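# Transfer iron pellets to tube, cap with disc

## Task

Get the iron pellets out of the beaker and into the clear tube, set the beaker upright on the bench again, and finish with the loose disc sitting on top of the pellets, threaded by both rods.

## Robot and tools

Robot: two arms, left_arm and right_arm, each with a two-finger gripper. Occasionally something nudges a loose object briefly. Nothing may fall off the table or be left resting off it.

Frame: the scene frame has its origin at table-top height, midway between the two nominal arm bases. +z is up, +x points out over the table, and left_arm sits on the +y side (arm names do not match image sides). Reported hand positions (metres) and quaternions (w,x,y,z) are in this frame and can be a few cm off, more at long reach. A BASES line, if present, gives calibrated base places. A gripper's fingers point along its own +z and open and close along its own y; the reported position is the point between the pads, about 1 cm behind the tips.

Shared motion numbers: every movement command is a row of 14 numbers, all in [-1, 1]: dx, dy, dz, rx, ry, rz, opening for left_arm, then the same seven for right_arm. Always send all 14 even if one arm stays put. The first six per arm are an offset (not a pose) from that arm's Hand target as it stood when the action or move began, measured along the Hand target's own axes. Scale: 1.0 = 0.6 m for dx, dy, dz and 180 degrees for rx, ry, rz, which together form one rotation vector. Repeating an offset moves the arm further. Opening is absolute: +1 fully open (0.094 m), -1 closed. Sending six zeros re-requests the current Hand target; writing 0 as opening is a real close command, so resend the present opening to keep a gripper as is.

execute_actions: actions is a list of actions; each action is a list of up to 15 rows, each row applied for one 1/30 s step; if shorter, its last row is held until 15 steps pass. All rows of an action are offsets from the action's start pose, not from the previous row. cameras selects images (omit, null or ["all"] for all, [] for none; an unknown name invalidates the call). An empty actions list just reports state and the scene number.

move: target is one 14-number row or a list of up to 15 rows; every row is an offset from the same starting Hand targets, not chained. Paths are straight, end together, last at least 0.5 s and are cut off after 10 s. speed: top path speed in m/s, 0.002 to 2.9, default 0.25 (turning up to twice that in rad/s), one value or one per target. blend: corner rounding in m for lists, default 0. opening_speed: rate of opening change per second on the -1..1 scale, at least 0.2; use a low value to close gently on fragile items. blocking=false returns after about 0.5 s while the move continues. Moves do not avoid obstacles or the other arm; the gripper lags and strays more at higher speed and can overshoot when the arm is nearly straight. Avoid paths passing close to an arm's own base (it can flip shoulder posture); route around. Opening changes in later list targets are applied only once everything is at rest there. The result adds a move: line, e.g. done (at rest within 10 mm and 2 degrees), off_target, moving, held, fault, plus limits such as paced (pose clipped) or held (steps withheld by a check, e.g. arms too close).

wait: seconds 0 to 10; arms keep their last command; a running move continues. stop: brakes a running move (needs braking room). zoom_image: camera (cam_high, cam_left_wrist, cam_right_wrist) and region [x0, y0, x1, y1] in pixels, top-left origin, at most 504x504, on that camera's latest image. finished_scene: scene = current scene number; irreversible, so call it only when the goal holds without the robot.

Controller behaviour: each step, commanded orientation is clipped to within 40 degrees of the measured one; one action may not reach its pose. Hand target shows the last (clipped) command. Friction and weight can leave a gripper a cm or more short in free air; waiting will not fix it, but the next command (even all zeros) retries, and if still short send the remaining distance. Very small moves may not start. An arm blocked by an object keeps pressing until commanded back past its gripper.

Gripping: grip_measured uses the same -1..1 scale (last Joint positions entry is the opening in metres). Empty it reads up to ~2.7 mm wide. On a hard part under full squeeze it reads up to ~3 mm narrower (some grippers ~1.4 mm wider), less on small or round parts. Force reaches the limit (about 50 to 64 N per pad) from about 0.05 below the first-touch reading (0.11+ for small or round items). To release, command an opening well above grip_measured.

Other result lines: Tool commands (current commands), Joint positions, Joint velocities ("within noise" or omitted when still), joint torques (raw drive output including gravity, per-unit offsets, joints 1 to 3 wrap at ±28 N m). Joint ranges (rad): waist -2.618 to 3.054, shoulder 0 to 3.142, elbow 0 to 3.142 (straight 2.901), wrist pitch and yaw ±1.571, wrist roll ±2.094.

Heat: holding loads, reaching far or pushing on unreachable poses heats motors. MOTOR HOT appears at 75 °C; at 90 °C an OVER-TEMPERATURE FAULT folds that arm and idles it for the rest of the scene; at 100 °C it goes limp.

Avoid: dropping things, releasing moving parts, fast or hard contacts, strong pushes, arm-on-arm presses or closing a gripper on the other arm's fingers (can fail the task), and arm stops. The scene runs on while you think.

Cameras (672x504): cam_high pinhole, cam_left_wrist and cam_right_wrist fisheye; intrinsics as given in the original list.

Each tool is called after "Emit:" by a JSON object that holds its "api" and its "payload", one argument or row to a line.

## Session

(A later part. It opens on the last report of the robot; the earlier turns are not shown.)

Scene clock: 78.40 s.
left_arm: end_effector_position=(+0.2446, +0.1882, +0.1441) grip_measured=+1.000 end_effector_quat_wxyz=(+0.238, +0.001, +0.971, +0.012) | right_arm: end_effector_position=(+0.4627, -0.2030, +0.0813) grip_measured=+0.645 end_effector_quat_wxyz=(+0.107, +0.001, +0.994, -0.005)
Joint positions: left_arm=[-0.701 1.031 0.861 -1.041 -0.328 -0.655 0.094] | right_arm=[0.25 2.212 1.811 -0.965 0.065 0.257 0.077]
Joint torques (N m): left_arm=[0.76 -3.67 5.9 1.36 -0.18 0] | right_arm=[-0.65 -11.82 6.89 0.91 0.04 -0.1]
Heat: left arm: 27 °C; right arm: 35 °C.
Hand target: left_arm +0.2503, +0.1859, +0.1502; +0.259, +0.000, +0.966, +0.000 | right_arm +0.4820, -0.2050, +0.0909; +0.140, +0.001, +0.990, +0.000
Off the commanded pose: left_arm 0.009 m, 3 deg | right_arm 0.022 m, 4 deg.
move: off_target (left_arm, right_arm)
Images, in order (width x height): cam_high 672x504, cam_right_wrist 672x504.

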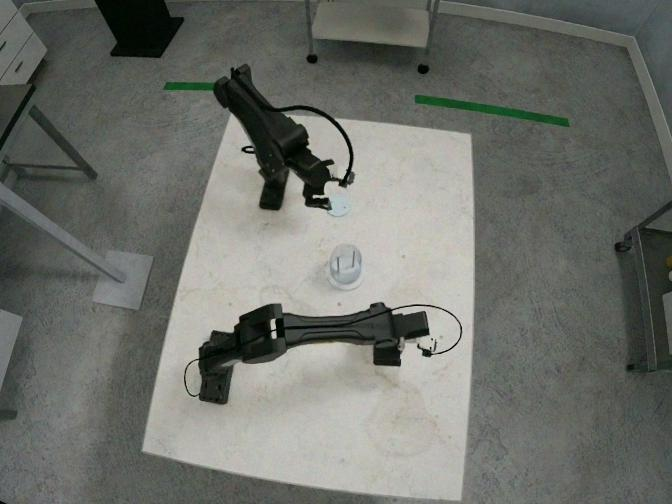

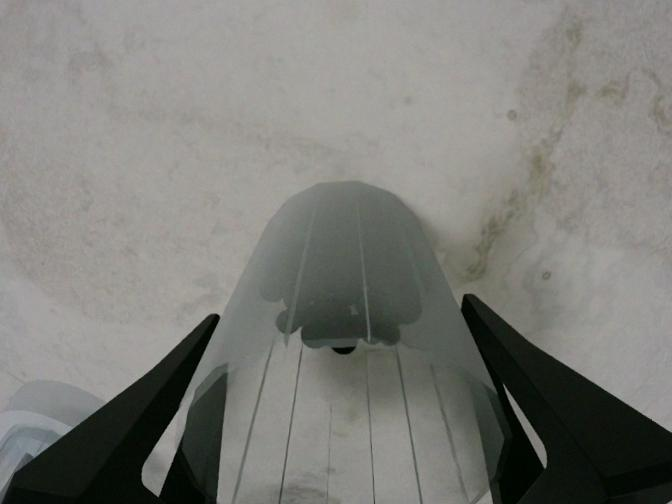

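Emit:
{"api": "move", "payload": {
  "target": [0,0,0,0,0,0,1,-0.004,0,0.0155,0,-0.01,0,0.45],
  "cameras": [],
  "speed": 0.03
}}

Scene clock: 81.50 s.
left_arm: end_effector_position=(+0.2446, +0.1882, +0.1441) grip_measured=+1.000 end_effector_quat_wxyz=(+0.238, +0.001, +0.971, +0.012) | right_arm: end_effector_position=(+0.4739, -0.2000, +0.0800) grip_measured=+0.645 end_effector_quat_wxyz=(+0.131, +0.001, +0.991, +0.001)
Joint positions: left_arm=[-0.701 1.031 0.861 -1.041 -0.328 -0.655 0.094] | right_arm=[0.25 2.212 1.794 -0.897 0.065 0.256 0.077]
Joint torques (N m): left_arm=[0.7 -3.52 5.9 1.34 -0.19 0.12] | right_arm=[-0.66 -11.9 4.78 1 0.1 -0.13]
Heat: left arm: 27 °C; right arm: 36 °C.
Hand target: left_arm +0.2503, +0.1859, +0.1502; +0.259, +0.000, +0.966, +0.000 | right_arm +0.4869, -0.2050, +0.0827; +0.155, +0.001, +0.988, +0.000
Off the commanded pose: left_arm 0.009 m, 3 deg | right_arm 0.014 m, 3 deg.
move: off_target (left_arm, right_arm)

Emit:
{"api": "move", "payload": {
  "target": [0,0,0,0,0,0,1,0.0036,0,0.011,0,0.003,0,0.45],
  "cameras": ["cam_right_wrist"],
  "speed": 0.03
}}

Scene clock: 82.90 s.
left_arm: end_effector_position=(+0.2446, +0.1882, +0.1441) grip_measured=+1.000 end_effector_quat_wxyz=(+0.238, +0.001, +0.971, +0.012) | right_arm: end_effector_position=(+0.4749, -0.1998, +0.0754) grip_measured=+0.645 end_effector_quat_wxyz=(+0.130, +0.001, +0.992, +0.001)
Joint positions: left_arm=[-0.701 1.031 0.861 -1.041 -0.328 -0.655 0.094] | right_arm=[0.25 2.223 1.794 -0.889 0.065 0.256 0.077]
Joint torques (N m): left_arm=[0.77 -3.56 5.85 1.29 -0.28 0.06] | right_arm=[-0.64 -11.82 4.48 1 0.09 -0.09]
Heat: left arm: 27 °C; right arm: 37 °C.
Hand target: left_arm +0.2503, +0.1859, +0.1502; +0.259, +0.000, +0.966, +0.000 | right_arm +0.4869, -0.2050, +0.0757; +0.150, +0.001, +0.989, +0.000
Off the commanded pose: left_arm 0.009 m, 3 deg | right_arm 0.013 m, 2 deg.
move: off_target (left_arm, right_arm)

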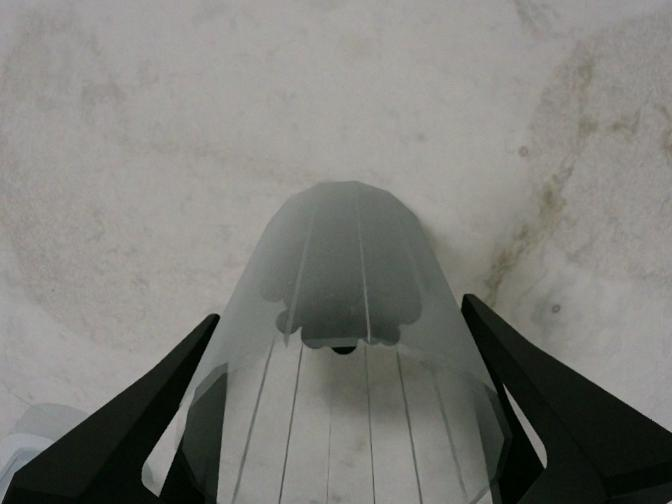

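Emit:
{"api": "move", "payload": {
  "target": [0,0,0,0,0,0,1,0.0025,0,0.0075,0,0.0,0,0.45],
  "cameras": ["cam_right_wrist"],
  "speed": 0.02
}}

Scene clock: 84.47 s.
left_arm: end_effector_position=(+0.2446, +0.1882, +0.1441) grip_measured=+1.000 end_effector_quat_wxyz=(+0.238, +0.001, +0.971, +0.012) | right_arm: end_effector_position=(+0.4755, -0.2004, +0.0745) grip_measured=+0.645 end_effector_quat_wxyz=(+0.131, +0.001, +0.991, +0.001)
Joint positions: left_arm=[-0.701 1.031 0.861 -1.041 -0.328 -0.655 0.094] | right_arm=[0.248 2.223 1.789 -0.882 0.065 0.254 0.077]
Joint torques (N m): left_arm=[0.85 -3.62 5.76 1.38 -0.19 0.04] | right_arm=[-0.69 -11.59 3.95 1.11 0.06 -0.11]
Heat: left arm: 27 °C; right arm: 37 °C.
Hand target: left_arm +0.2503, +0.1859, +0.1502; +0.259, +0.000, +0.966, +0.000 | right_arm +0.4868, -0.2050, +0.0710; +0.150, +0.001, +0.989, +0.000
Off the commanded pose: left_arm 0.009 m, 3 deg | right_arm 0.013 m, 2 deg.
move: off_target (left_arm, right_arm)

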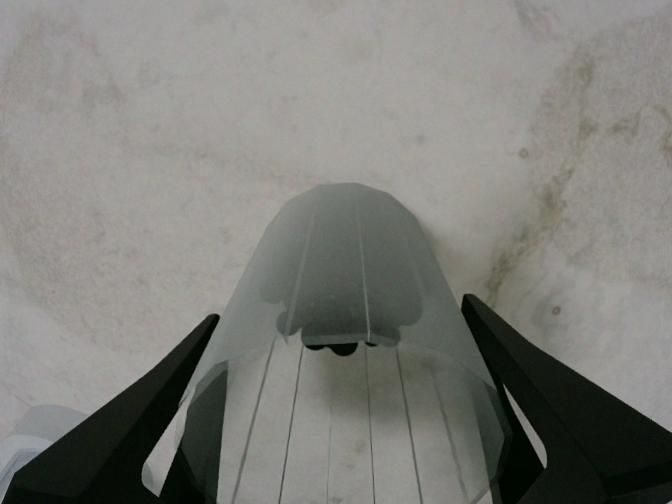

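Emit:
{"api": "move", "payload": {
  "target": [0,0,0,0,0,0,1,0.0015,0,0.005,0,0.0,0,0.45],
  "cameras": ["cam_right_wrist"],
  "speed": 0.02
}}

Scene clock: 85.93 s.
left_arm: end_effector_position=(+0.2446, +0.1882, +0.1441) grip_measured=+1.000 end_effector_quat_wxyz=(+0.238, +0.001, +0.971, +0.012) | right_arm: end_effector_position=(+0.4758, -0.2005, +0.0738) grip_measured=+0.645 end_effector_quat_wxyz=(+0.132, +0.001, +0.991, +0.003)
Joint positions: left_arm=[-0.701 1.031 0.861 -1.041 -0.328 -0.655 0.094] | right_arm=[0.247 2.223 1.786 -0.877 0.062 0.254 0.077]
Joint torques (N m): left_arm=[0.87 -3.69 5.64 1.28 -0.14 0.13] | right_arm=[-0.75 -11.26 3.54 1.19 0.13 -0.07]
Heat: left arm: 27 °C; right arm: 37 °C.
Hand target: left_arm +0.2503, +0.1859, +0.1502; +0.259, +0.000, +0.966, +0.000 | right_arm +0.4868, -0.2050, +0.0678; +0.150, +0.001, +0.989, +0.000
Off the commanded pose: left_arm 0.009 m, 3 deg | right_arm 0.013 m, 2 deg.
move: off_target (left_arm, right_arm)

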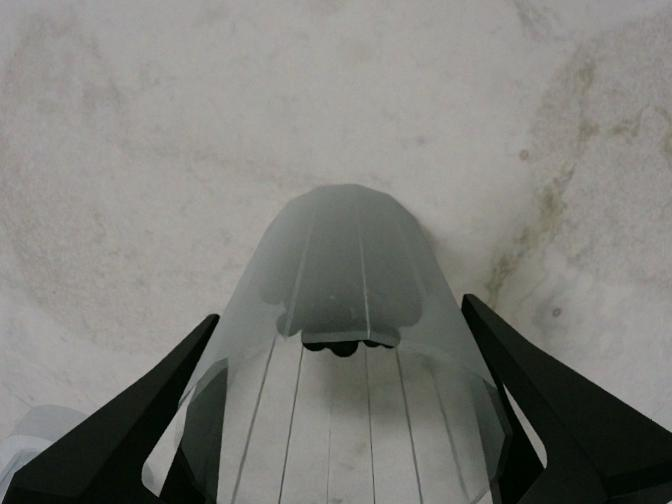

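Emit:
{"api": "move", "payload": {
  "target": [0,0,0,0,0,0,1,0,0,0,0,0,0,1],
  "cameras": ["cam_right_wrist"],
  "opening_speed": 0.3
}}

Scene clock: 88.67 s.
left_arm: end_effector_position=(+0.2446, +0.1882, +0.1441) grip_measured=+1.000 end_effector_quat_wxyz=(+0.238, +0.001, +0.971, +0.012) | right_arm: end_effector_position=(+0.4803, -0.1993, +0.0729) grip_measured=+0.998 end_effector_quat_wxyz=(+0.142, +0.002, +0.990, +0.006)
Joint positions: left_arm=[-0.701 1.031 0.861 -1.041 -0.328 -0.655 0.094] | right_arm=[0.247 2.223 1.777 -0.846 0.062 0.254 0.094]
Joint torques (N m): left_arm=[0.73 -3.43 5.64 1.32 -0.19 0.07] | right_arm=[-0.72 -11.29 4.19 0.91 0.13 -0.07]
Heat: left arm: 27 °C; right arm: 38 °C.
Hand target: left_arm +0.2503, +0.1859, +0.1502; +0.259, +0.000, +0.966, +0.000 | right_arm +0.4868, -0.2050, +0.0678; +0.150, +0.001, +0.989, +0.000
Off the commanded pose: left_arm 0.009 m, 3 deg | right_arm 0.010 m, 1 deg.
move: off_target (left_arm)

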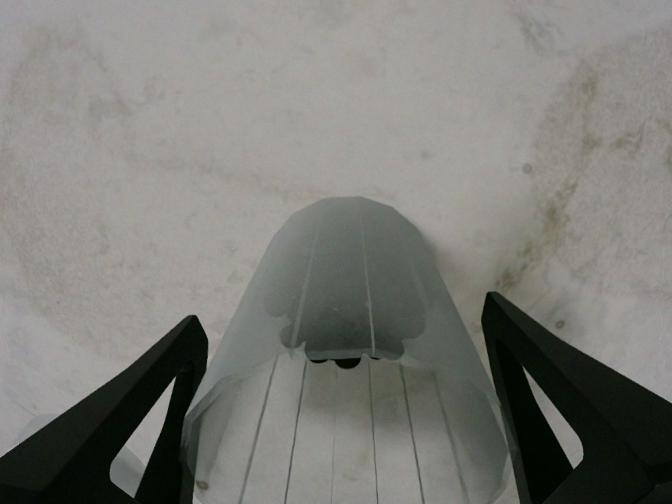

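Emit:
{"api": "move", "payload": {
  "target": [
    [0,0,0,0,0,0,1,-0.0693,0,-0.2228,0,0,0,1],
    [0,0,0,0,0,0,1,0.1408,0.0017,-0.2882,0,-0.3206,0,1]
  ],
  "speed": 0.15,
  "blend": 0.02
}}

Scene clock: 95.07 s.
left_arm: end_effector_position=(+0.2446, +0.1882, +0.1441) grip_measured=+1.000 end_effector_quat_wxyz=(+0.238, +0.001, +0.971, +0.012) | right_arm: end_effector_position=(+0.3542, -0.2024, +0.1929) grip_measured=+0.998 end_effector_quat_wxyz=(+0.586, -0.006, +0.810, -0.002)
Joint positions: left_arm=[-0.701 1.031 0.861 -1.041 -0.328 -0.655 0.094] | right_arm=[0.532 1.246 0.467 0.411 0.511 0.174 0.094]
Joint torques (N m): left_arm=[0.44 -3.6 5.9 1.33 -0.2 0.04] | right_arm=[0.59 -5.37 4.34 2 0.23 -0.09]
Heat: left arm: 27 °C; right arm: 38 °C.
Hand target: left_arm +0.2503, +0.1859, +0.1502; +0.259, +0.000, +0.966, +0.000 | right_arm +0.3547, -0.2038, +0.2078; +0.609, +0.001, +0.793, +0.000
Off the commanded pose: left_arm 0.009 m, 3 deg | right_arm 0.015 m, 3 deg.
move: off_target (left_arm, right_arm)

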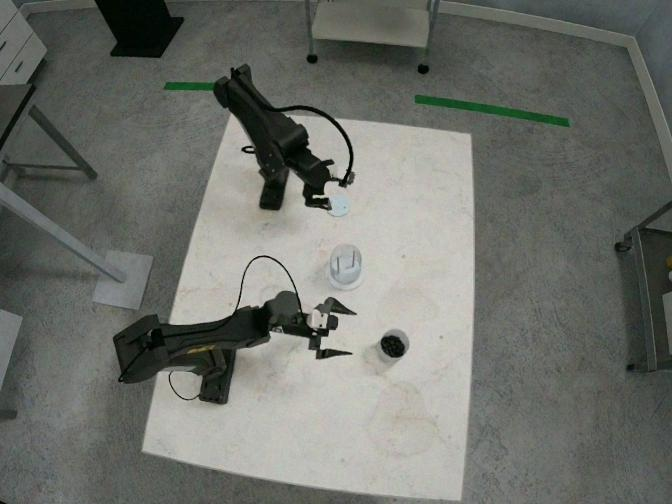

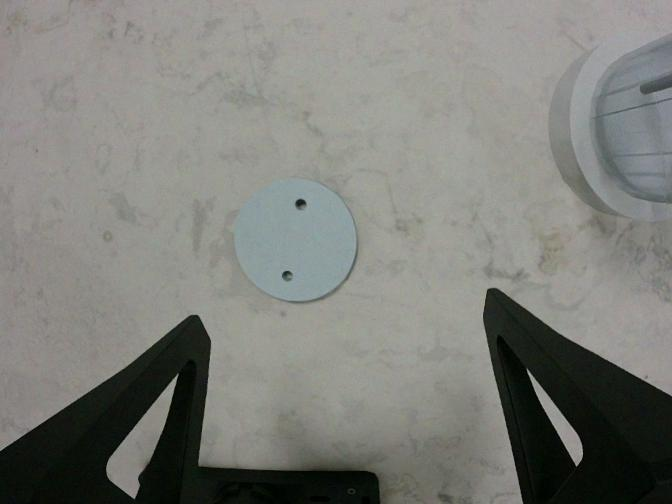

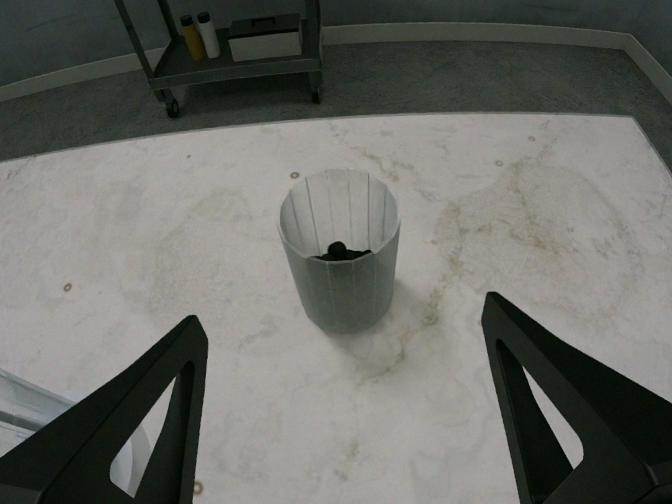

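Emit:
{"api": "move", "payload": {
  "target": [0,0,0,0,0,0,1,0.221,0,0.0765,0,0,0,1],
  "speed": 0.15,
  "cameras": ["cam_high","cam_right_wrist"]
}}

Scene clock: 98.00 s.
left_arm: end_effector_position=(+0.2446, +0.1882, +0.1441) grip_measured=+1.000 end_effector_quat_wxyz=(+0.238, +0.001, +0.971, +0.012) | right_arm: end_effector_position=(+0.3604, -0.2019, +0.0592) grip_measured=+0.998 end_effector_quat_wxyz=(+0.591, -0.005, +0.806, -0.005)
Joint positions: left_arm=[-0.701 1.031 0.861 -1.041 -0.328 -0.655 0.094] | right_arm=[0.525 2.04 0.3 1.389 0.511 0.164 0.094]
Joint torques (N m): left_arm=[0.64 -3.63 5.91 1.33 -0.17 0.08] | right_arm=[-0.68 -5.46 1.24 2.12 0.02 -0.06]
Heat: left arm: 27 °C; right arm: 37 °C.
Hand target: left_arm +0.2503, +0.1859, +0.1502; +0.259, +0.000, +0.966, +0.000 | right_arm +0.3648, -0.2038, +0.0678; +0.609, +0.001, +0.793, +0.000
Off the commanded pose: left_arm 0.009 m, 3 deg | right_arm 0.010 m, 3 deg.
move: off_target (left_arm, right_arm)

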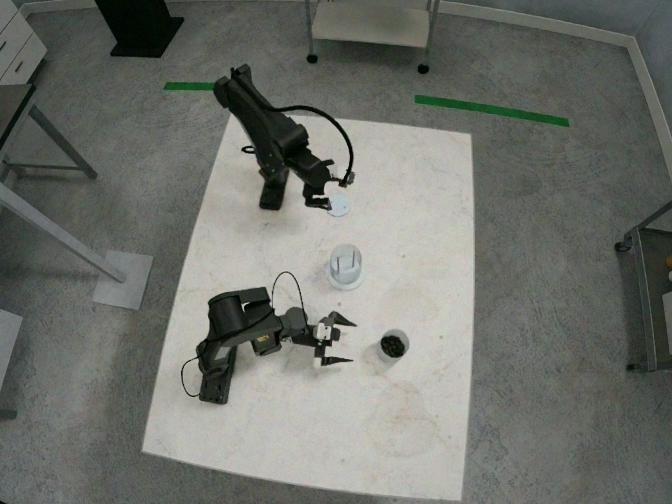

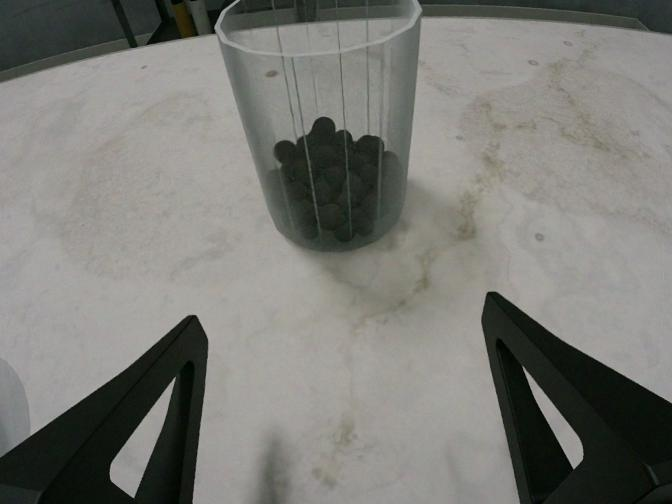

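Emit:
{"api": "move", "payload": {
  "target": [0,0,0,0,0,0,1,-0.022,0.006,0.0821,0,0,0,1],
  "speed": 0.1,
  "cameras": ["cam_high","cam_right_wrist"]
}}

Scene clock: 100.57 s.
left_arm: end_effector_position=(+0.2446, +0.1882, +0.1441) grip_measured=+1.000 end_effector_quat_wxyz=(+0.238, +0.001, +0.971, +0.012) | right_arm: end_effector_position=(+0.4118, -0.2013, +0.0728) grip_measured=+0.998 end_effector_quat_wxyz=(+0.614, +0.009, +0.789, +0.006)
Joint positions: left_arm=[-0.701 1.031 0.861 -1.041 -0.328 -0.655 0.094] | right_arm=[0.433 2.085 0.468 1.343 0.432 0.138 0.094]
Joint torques (N m): left_arm=[0.76 -3.63 5.71 1.33 -0.22 0.08] | right_arm=[-0.53 -6.57 3.43 1.43 0.01 -0.1]
Heat: left arm: 27 °C; right arm: 37 °C.
Hand target: left_arm +0.2503, +0.1859, +0.1502; +0.259, +0.000, +0.966, +0.000 | right_arm +0.4158, -0.2002, +0.0679; +0.609, +0.001, +0.793, +0.000
Off the commanded pose: left_arm 0.009 m, 3 deg | right_arm 0.006 m, 1 deg.
move: off_target (left_arm)

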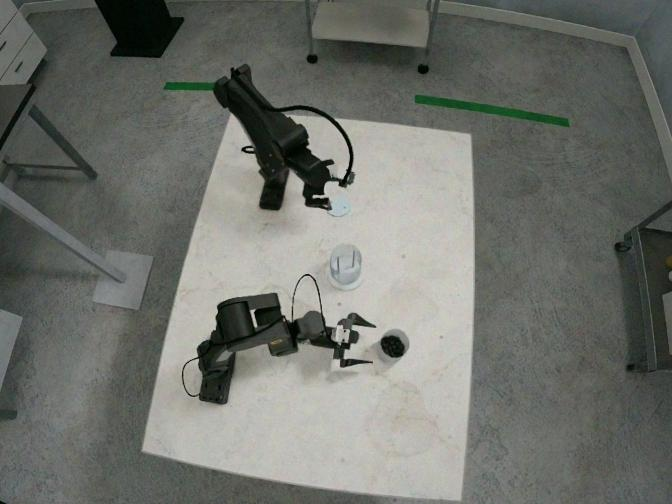

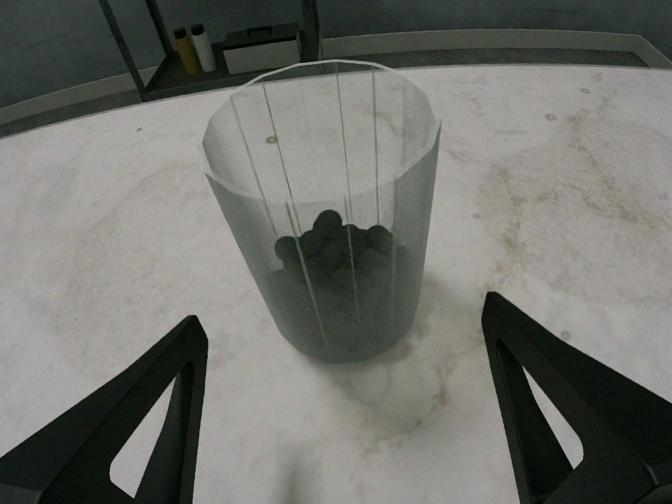

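Emit:
{"api": "move", "payload": {
  "target": [0,0,0,0,0,0,1,-0.0139,0.0033,0.1033,0,0,0,1],
  "speed": 0.08,
  "cameras": ["cam_high","cam_right_wrist"]
}}

Scene clock: 102.90 s.
left_arm: end_effector_position=(+0.2446, +0.1882, +0.1441) grip_measured=+1.000 end_effector_quat_wxyz=(+0.238, +0.001, +0.971, +0.012) | right_arm: end_effector_position=(+0.4728, -0.1992, +0.0653) grip_measured=+0.998 end_effector_quat_wxyz=(+0.614, +0.008, +0.789, +0.006)
Joint positions: left_arm=[-0.701 1.031 0.861 -1.041 -0.328 -0.655 0.094] | right_arm=[0.357 2.2 0.711 1.224 0.36 0.115 0.094]
Joint torques (N m): left_arm=[0.8 -4 5.57 1.36 -0.11 0.11] | right_arm=[-0.53 -7.92 4.27 1.42 -0.04 -0.1]
Heat: left arm: 27 °C; right arm: 37 °C.
Hand target: left_arm +0.2503, +0.1859, +0.1502; +0.259, +0.000, +0.966, +0.000 | right_arm +0.4778, -0.1983, +0.0599; +0.609, +0.001, +0.793, +0.000
Off the commanded pose: left_arm 0.009 m, 3 deg | right_arm 0.007 m, 1 deg.
move: off_target (left_arm)

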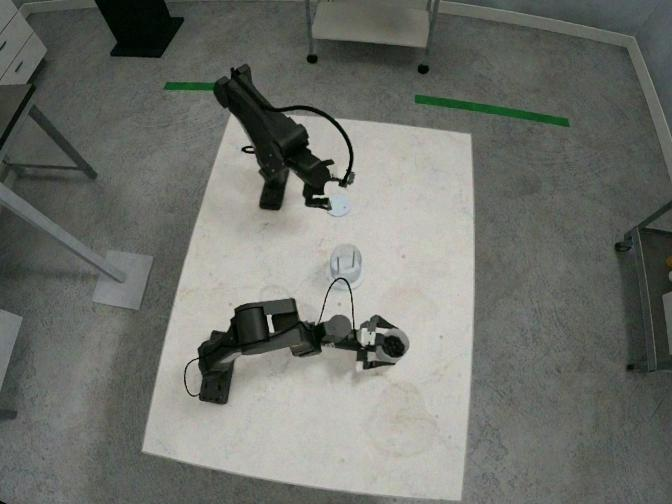

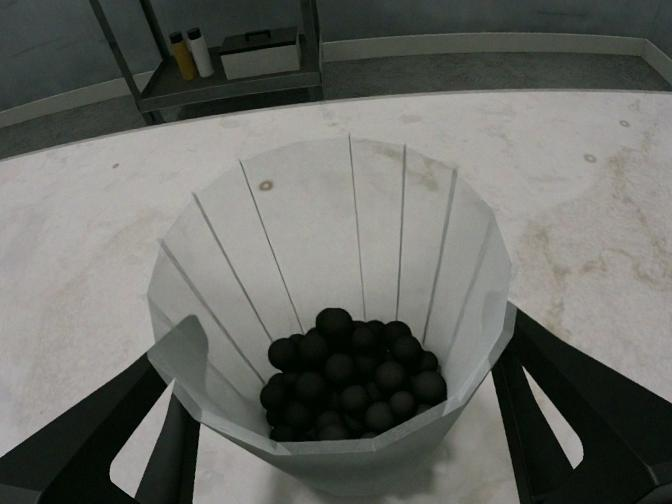

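Emit:
{"api": "move", "payload": {
  "target": [0,0,0,0,0,0,1,0,0,0,0,0,0,0.4],
  "opening_speed": 0.25,
  "cameras": ["cam_high","cam_right_wrist"]
}}

Emit:
{"api": "zoom_image", "payload": {
  "camera": "cam_right_wrist",
  "region": [100, 100, 600, 504]
}}

Scene clock: 107.97 s.
left_arm: end_effector_position=(+0.2446, +0.1882, +0.1441) grip_measured=+1.000 end_effector_quat_wxyz=(+0.238, +0.001, +0.971, +0.012) | right_arm: end_effector_position=(+0.4728, -0.1992, +0.0653) grip_measured=+0.648 end_effector_quat_wxyz=(+0.614, +0.008, +0.789, +0.006)
Joint positions: left_arm=[-0.701 1.031 0.861 -1.041 -0.328 -0.655 0.094] | right_arm=[0.357 2.2 0.711 1.224 0.36 0.115 0.077]
Joint torques (N m): left_arm=[0.81 -3.64 5.71 1.37 -0.16 0.06] | right_arm=[-0.55 -7.79 4.45 1.43 -0.04 -0.1]
Heat: left arm: 27 °C; right arm: 36 °C.
Hand target: left_arm +0.2503, +0.1859, +0.1502; +0.259, +0.000, +0.966, +0.000 | right_arm +0.4778, -0.1983, +0.0599; +0.609, +0.001, +0.793, +0.000
Off the commanded pose: left_arm 0.009 m, 3 deg | right_arm 0.007 m, 1 deg.
move: off_target (left_arm)

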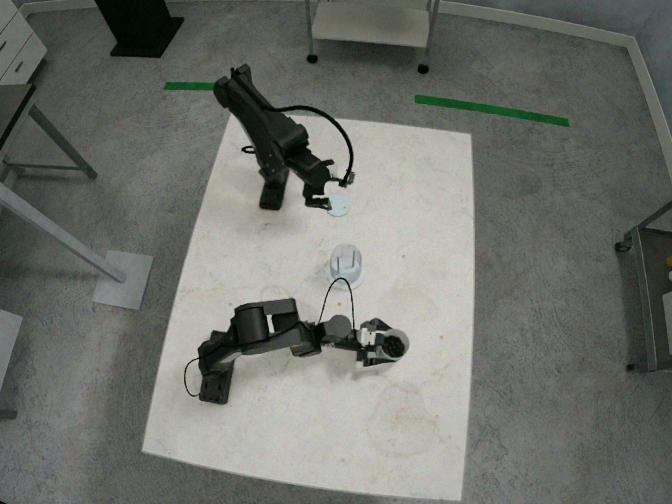

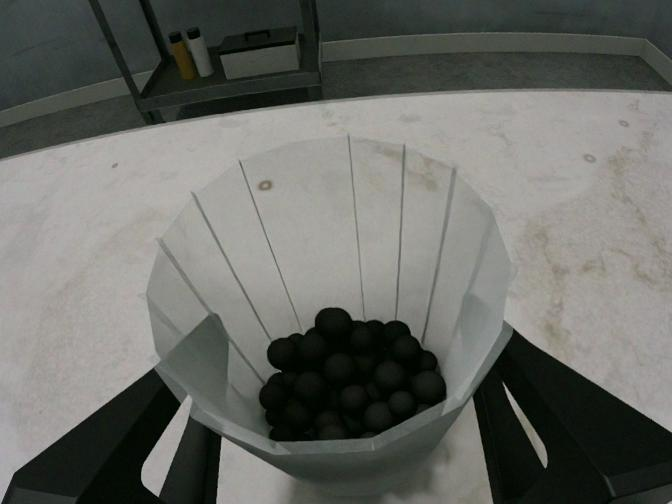

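Scaled by 1.008 (camera's finer frame: 960x720).

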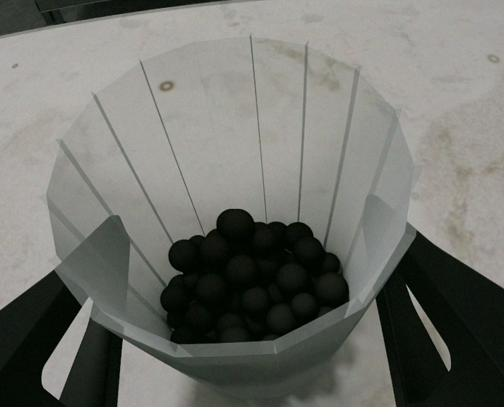

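Emit:
{"api": "move", "payload": {
  "target": [
    [-0.125,0,-0.2165,0,0,0,1,-0.1845,0,-0.084,0,0,0,0.4],
    [-0.125,0,-0.2165,0,0,0,1,-0.2445,0.1917,-0.214,-0.1978,0,-0.053,0.4]
  ],
  "speed": 0.15,
  "blend": 0.03
}}

Scene clock: 117.10 s.
left_arm: end_effector_position=(+0.2507, +0.1829, +0.2941) grip_measured=+1.000 end_effector_quat_wxyz=(+0.256, -0.002, +0.967, -0.003) | right_arm: end_effector_position=(+0.3830, -0.0927, +0.1807) grip_measured=+0.648 end_effector_quat_wxyz=(+0.524, -0.243, +0.796, +0.180)
Joint positions: left_arm=[-0.701 1.206 1.569 -1.527 -0.328 -0.654 0.094] | right_arm=[0.454 1.52 0.692 0.427 -0.148 -0.026 0.077]
Joint torques (N m): left_arm=[0.94 -2.09 7.3 0.92 -0.12 0.06] | right_arm=[0.61 -10.93 8.8 1.88 -0.17 -0.14]
Heat: left arm: 28 °C; right arm: 37 °C.
Hand target: left_arm +0.2503, +0.1857, +0.3002; +0.259, +0.000, +0.966, +0.000 | right_arm +0.3918, -0.0833, +0.2348; +0.578, -0.250, +0.753, +0.192
Off the commanded pose: left_arm 0.007 m, 1 deg | right_arm 0.056 m, 8 deg.
move: off_target (right_arm)

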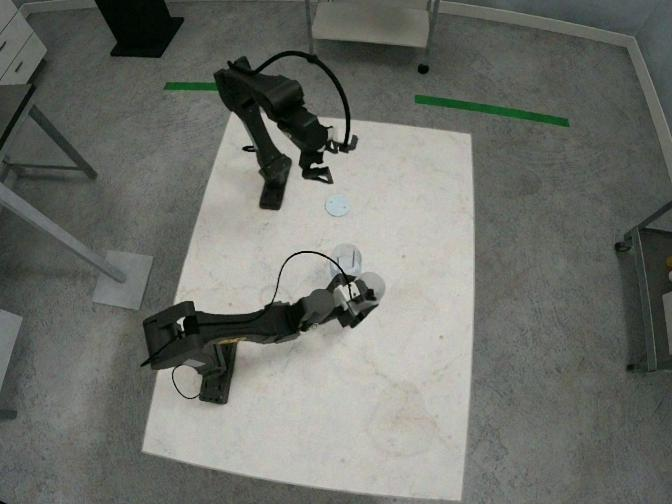

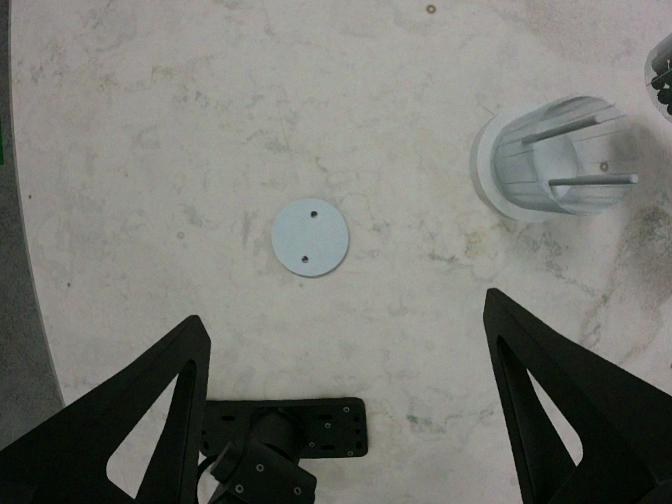

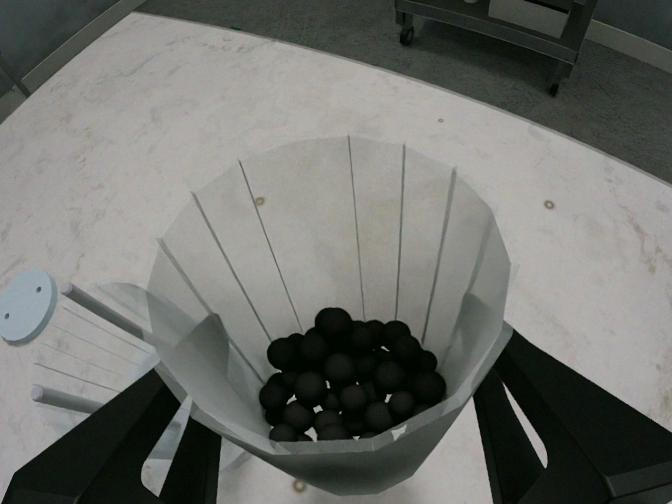

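Emit:
{"api": "move", "payload": {
  "target": [0,0,0,0,0,0,1,-0.0845,0.0093,-0.0067,0,-0.0444,0,0.4],
  "speed": 0.15
}}

Scene clock: 119.17 s.
left_arm: end_effector_position=(+0.2507, +0.1829, +0.2941) grip_measured=+1.000 end_effector_quat_wxyz=(+0.256, -0.002, +0.967, -0.003) | right_arm: end_effector_position=(+0.3841, -0.0819, +0.2171) grip_measured=+0.648 end_effector_quat_wxyz=(+0.555, -0.247, +0.770, +0.192)
Joint positions: left_arm=[-0.701 1.206 1.569 -1.527 -0.328 -0.654 0.094] | right_arm=[0.474 1.476 0.732 0.425 -0.15 -0.026 0.077]
Joint torques (N m): left_arm=[0.88 -2.19 7.39 0.93 -0.2 0.01] | right_arm=[0.65 -10.11 9.17 2.47 -0.01 0.14]
Heat: left arm: 28 °C; right arm: 37 °C.
Hand target: left_arm +0.2503, +0.1857, +0.3002; +0.259, +0.000, +0.966, +0.000 | right_arm +0.3959, -0.0733, +0.2848; +0.629, -0.236, +0.711, +0.209
Off the commanded pose: left_arm 0.007 m, 1 deg | right_arm 0.069 m, 11 deg.
move: off_target (right_arm)

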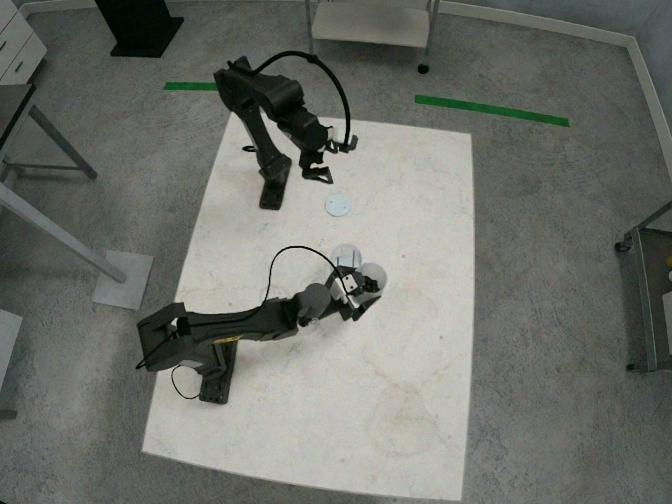

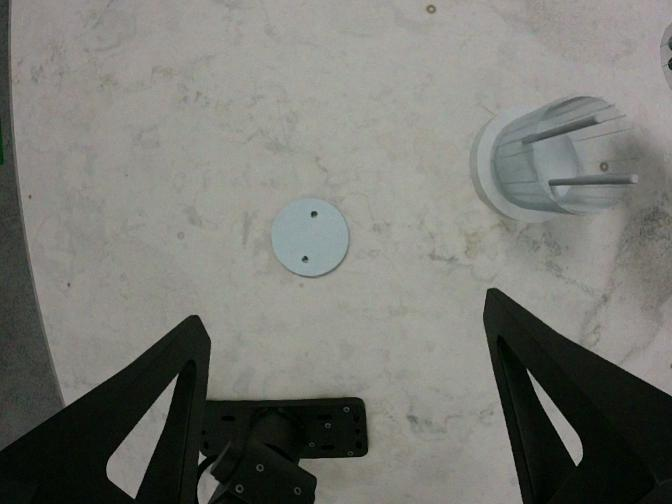

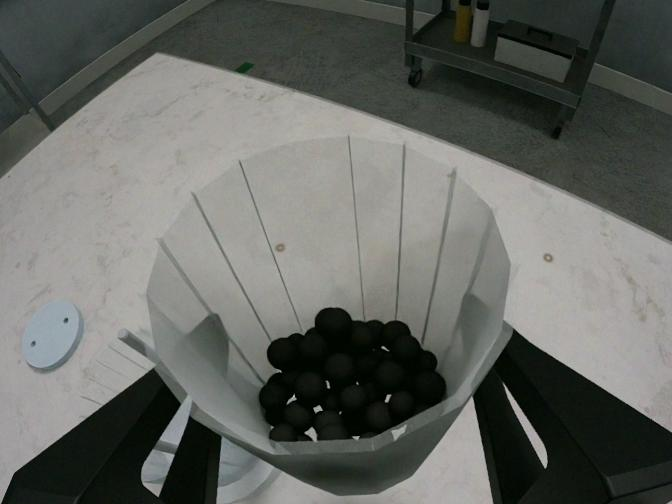

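Emit:
{"api": "move", "payload": {
  "target": [0,0,0,0,0,0,1,0,0.029,0.003,0.0374,0,-0.3034,0.4],
  "speed": 0.15
}}

Scene clock: 124.60 s.
left_arm: end_effector_position=(+0.2507, +0.1829, +0.2941) grip_measured=+1.000 end_effector_quat_wxyz=(+0.256, -0.002, +0.967, -0.003) | right_arm: end_effector_position=(+0.3811, -0.0670, +0.2407) grip_measured=+0.648 end_effector_quat_wxyz=(+0.609, -0.530, +0.575, -0.132)
Joint positions: left_arm=[-0.701 1.206 1.569 -1.527 -0.328 -0.654 0.094] | right_arm=[0.592 1.465 0.732 0.507 0.071 -0.942 0.077]
Joint torques (N m): left_arm=[0.73 -2.07 7.45 0.94 -0.17 0.02] | right_arm=[0.47 -6.8 6.54 2.77 0.06 -0.08]
Heat: left arm: 28 °C; right arm: 37 °C.
Hand target: left_arm +0.2503, +0.1857, +0.3002; +0.259, +0.000, +0.966, +0.000 | right_arm +0.3869, -0.0583, +0.2846; +0.667, -0.500, +0.534, -0.143
Off the commanded pose: left_arm 0.007 m, 1 deg | right_arm 0.045 m, 9 deg.
move: off_target (right_arm)

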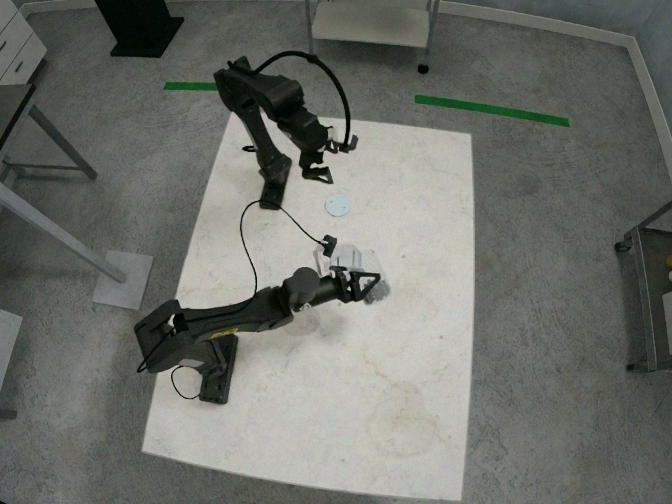

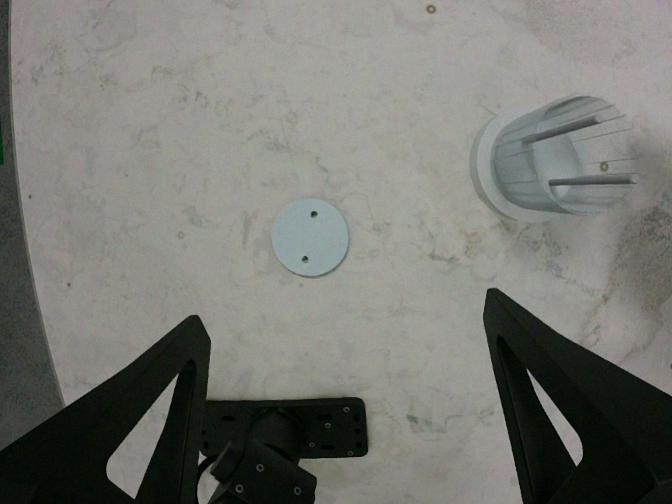

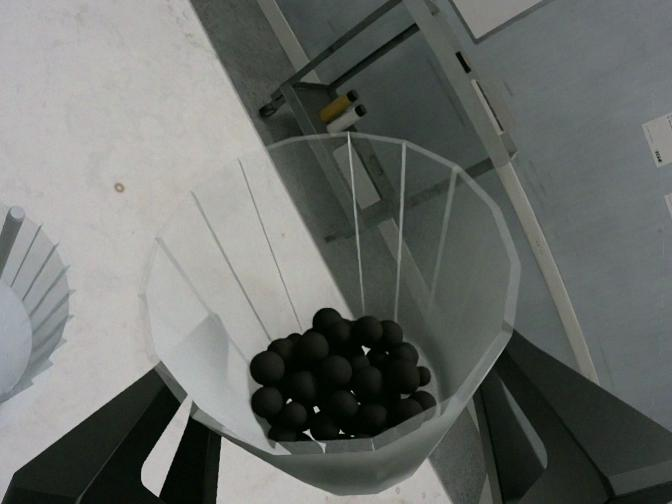

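Emit:
{"api": "move", "payload": {
  "target": [0,0,0,0,0,0,1,0.0165,0.0827,-0.0055,0.0083,0,-0.0662,0.4],
  "speed": 0.06
}}

Scene clock: 128.50 s.
left_arm: end_effector_position=(+0.2507, +0.1829, +0.2941) grip_measured=+1.000 end_effector_quat_wxyz=(+0.256, -0.002, +0.967, -0.003) | right_arm: end_effector_position=(+0.3672, -0.0489, +0.2068) grip_measured=+0.648 end_effector_quat_wxyz=(+0.609, -0.578, +0.504, -0.204)
Joint positions: left_arm=[-0.701 1.206 1.569 -1.527 -0.328 -0.654 0.094] | right_arm=[0.675 1.58 0.619 0.783 0.156 -1.149 0.077]
Joint torques (N m): left_arm=[0.81 -2.18 7.32 0.88 -0.18 0.09] | right_arm=[0.75 -6.34 4.83 2.79 0.12 -0.1]
Heat: left arm: 28 °C; right arm: 37 °C.
Hand target: left_arm +0.2503, +0.1857, +0.3002; +0.259, +0.000, +0.966, +0.000 | right_arm +0.3709, -0.0443, +0.2386; +0.655, -0.544, +0.477, -0.218
Off the commanded pose: left_arm 0.007 m, 1 deg | right_arm 0.032 m, 7 deg.
move: off_target (right_arm)

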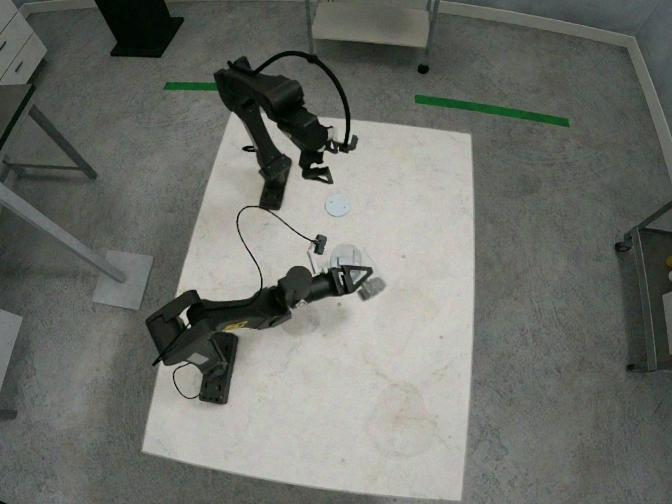

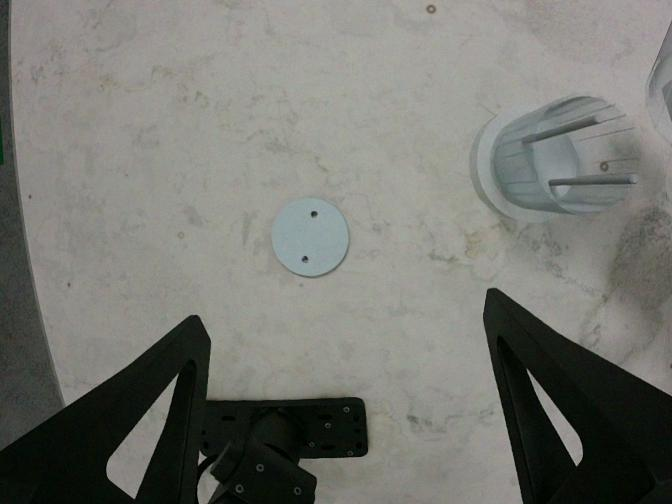

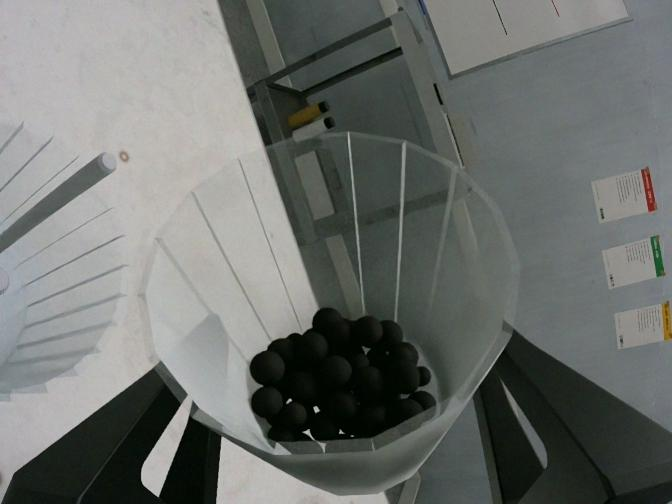

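Emit:
{"api": "zoom_image", "payload": {
  "camera": "cam_right_wrist",
  "region": [0, 80, 250, 420]
}}

Emit:
{"api": "zoom_image", "payload": {
  "camera": "cam_left_wrist",
  "region": [450, 20, 672, 240]
}}

Emit:
{"api": "zoom_image", "payload": {
  "camera": "cam_high",
  "region": [290, 220, 410, 320]
}}

Scaled by 1.482 (camera's finer frame: 960x720).

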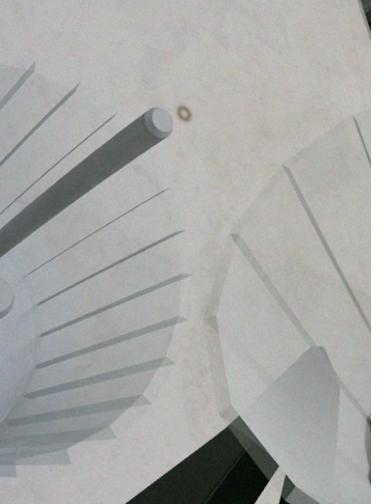

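Scaled by 2.270 (camera's finer frame: 960x720).

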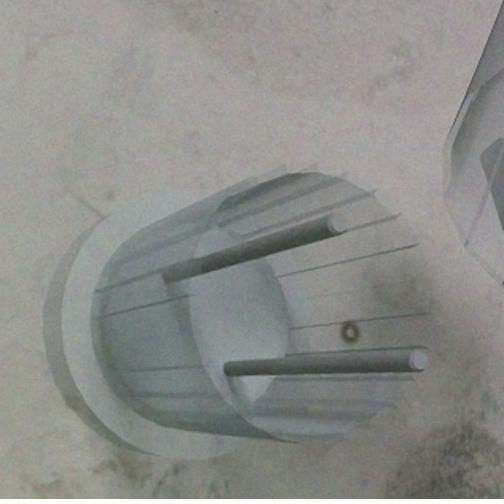

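Scaled by 4.200.

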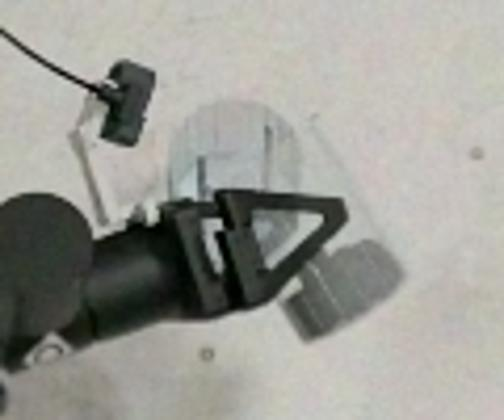

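Emit:
{"api": "move", "payload": {
  "target": [0,0,0,0,0,0,1,0.0033,0.0123,-0.0205,0.0096,0,-0.0772,0.4],
  "speed": 0.06
}}

Emit:
{"api": "zoom_image", "payload": {
  "camera": "cam_right_wrist",
  "region": [0, 80, 500, 504]
}}

Emit:
{"api": "zoom_image", "payload": {
  "camera": "cam_left_wrist",
  "region": [450, 20, 672, 240]
}}

Scene clock: 134.63 s.
left_arm: end_effector_position=(+0.2507, +0.1829, +0.2941) grip_measured=+1.000 end_effector_quat_wxyz=(+0.256, -0.002, +0.967, -0.003) | right_arm: end_effector_position=(+0.3586, -0.0554, +0.1997) grip_measured=+0.647 end_effector_quat_wxyz=(+0.587, -0.625, +0.428, -0.286)
Joint positions: left_arm=[-0.701 1.206 1.569 -1.527 -0.328 -0.654 0.094] | right_arm=[0.686 1.588 0.548 0.89 0.18 -1.396 0.077]
Joint torques (N m): left_arm=[0.66 -1.99 7.53 0.92 -0.18 0] | right_arm=[0.58 -6.08 4.48 2.77 0.07 -0.09]
Heat: left arm: 29 °C; right arm: 36 °C.
Hand target: left_arm +0.2503, +0.1857, +0.3002; +0.259, +0.000, +0.966, +0.000 | right_arm +0.3595, -0.0498, +0.2316; +0.632, -0.588, +0.404, -0.303
Off the commanded pose: left_arm 0.007 m, 1 deg | right_arm 0.032 m, 7 deg.
move: off_target (right_arm)

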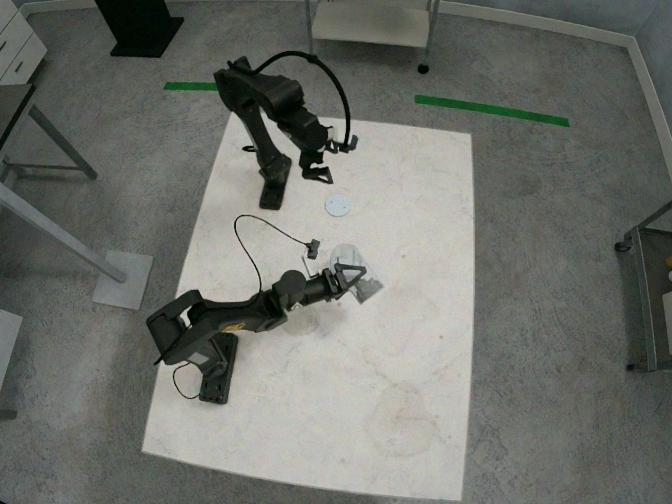

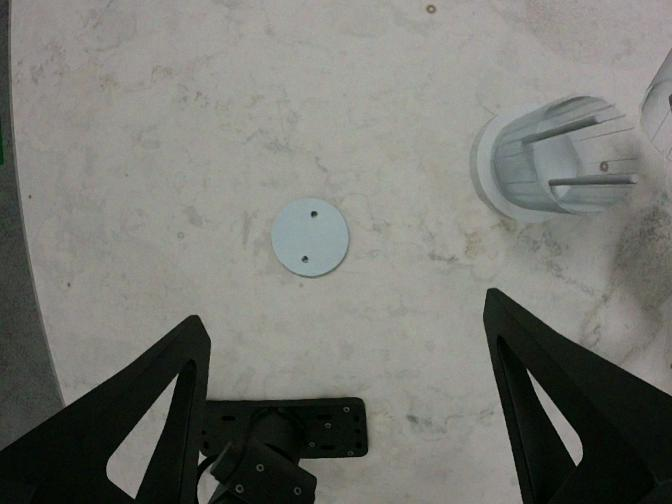

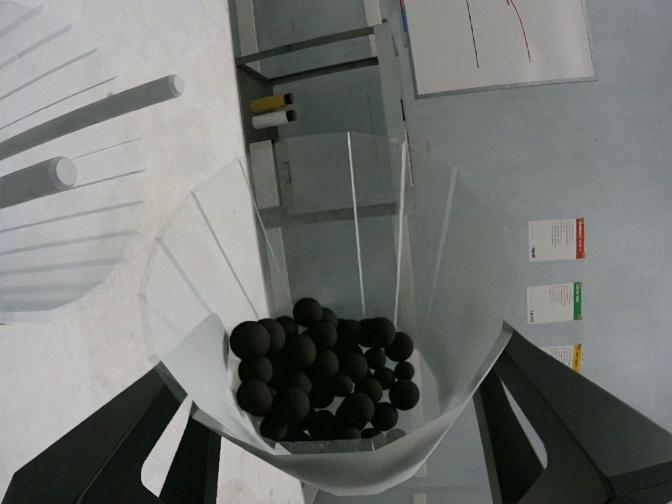

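Scaled by 1.008 (camera's finer frame: 960x720).

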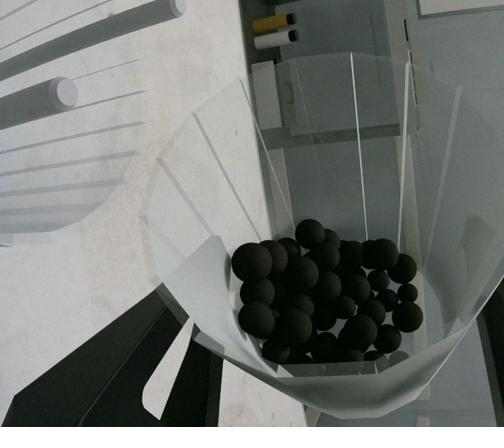

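Scaled by 2.270 (camera's finer frame: 960x720).

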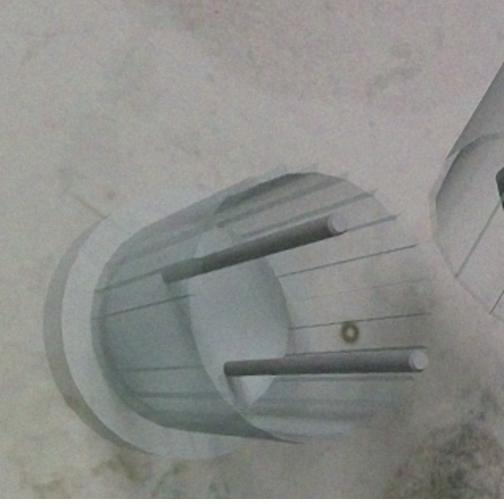

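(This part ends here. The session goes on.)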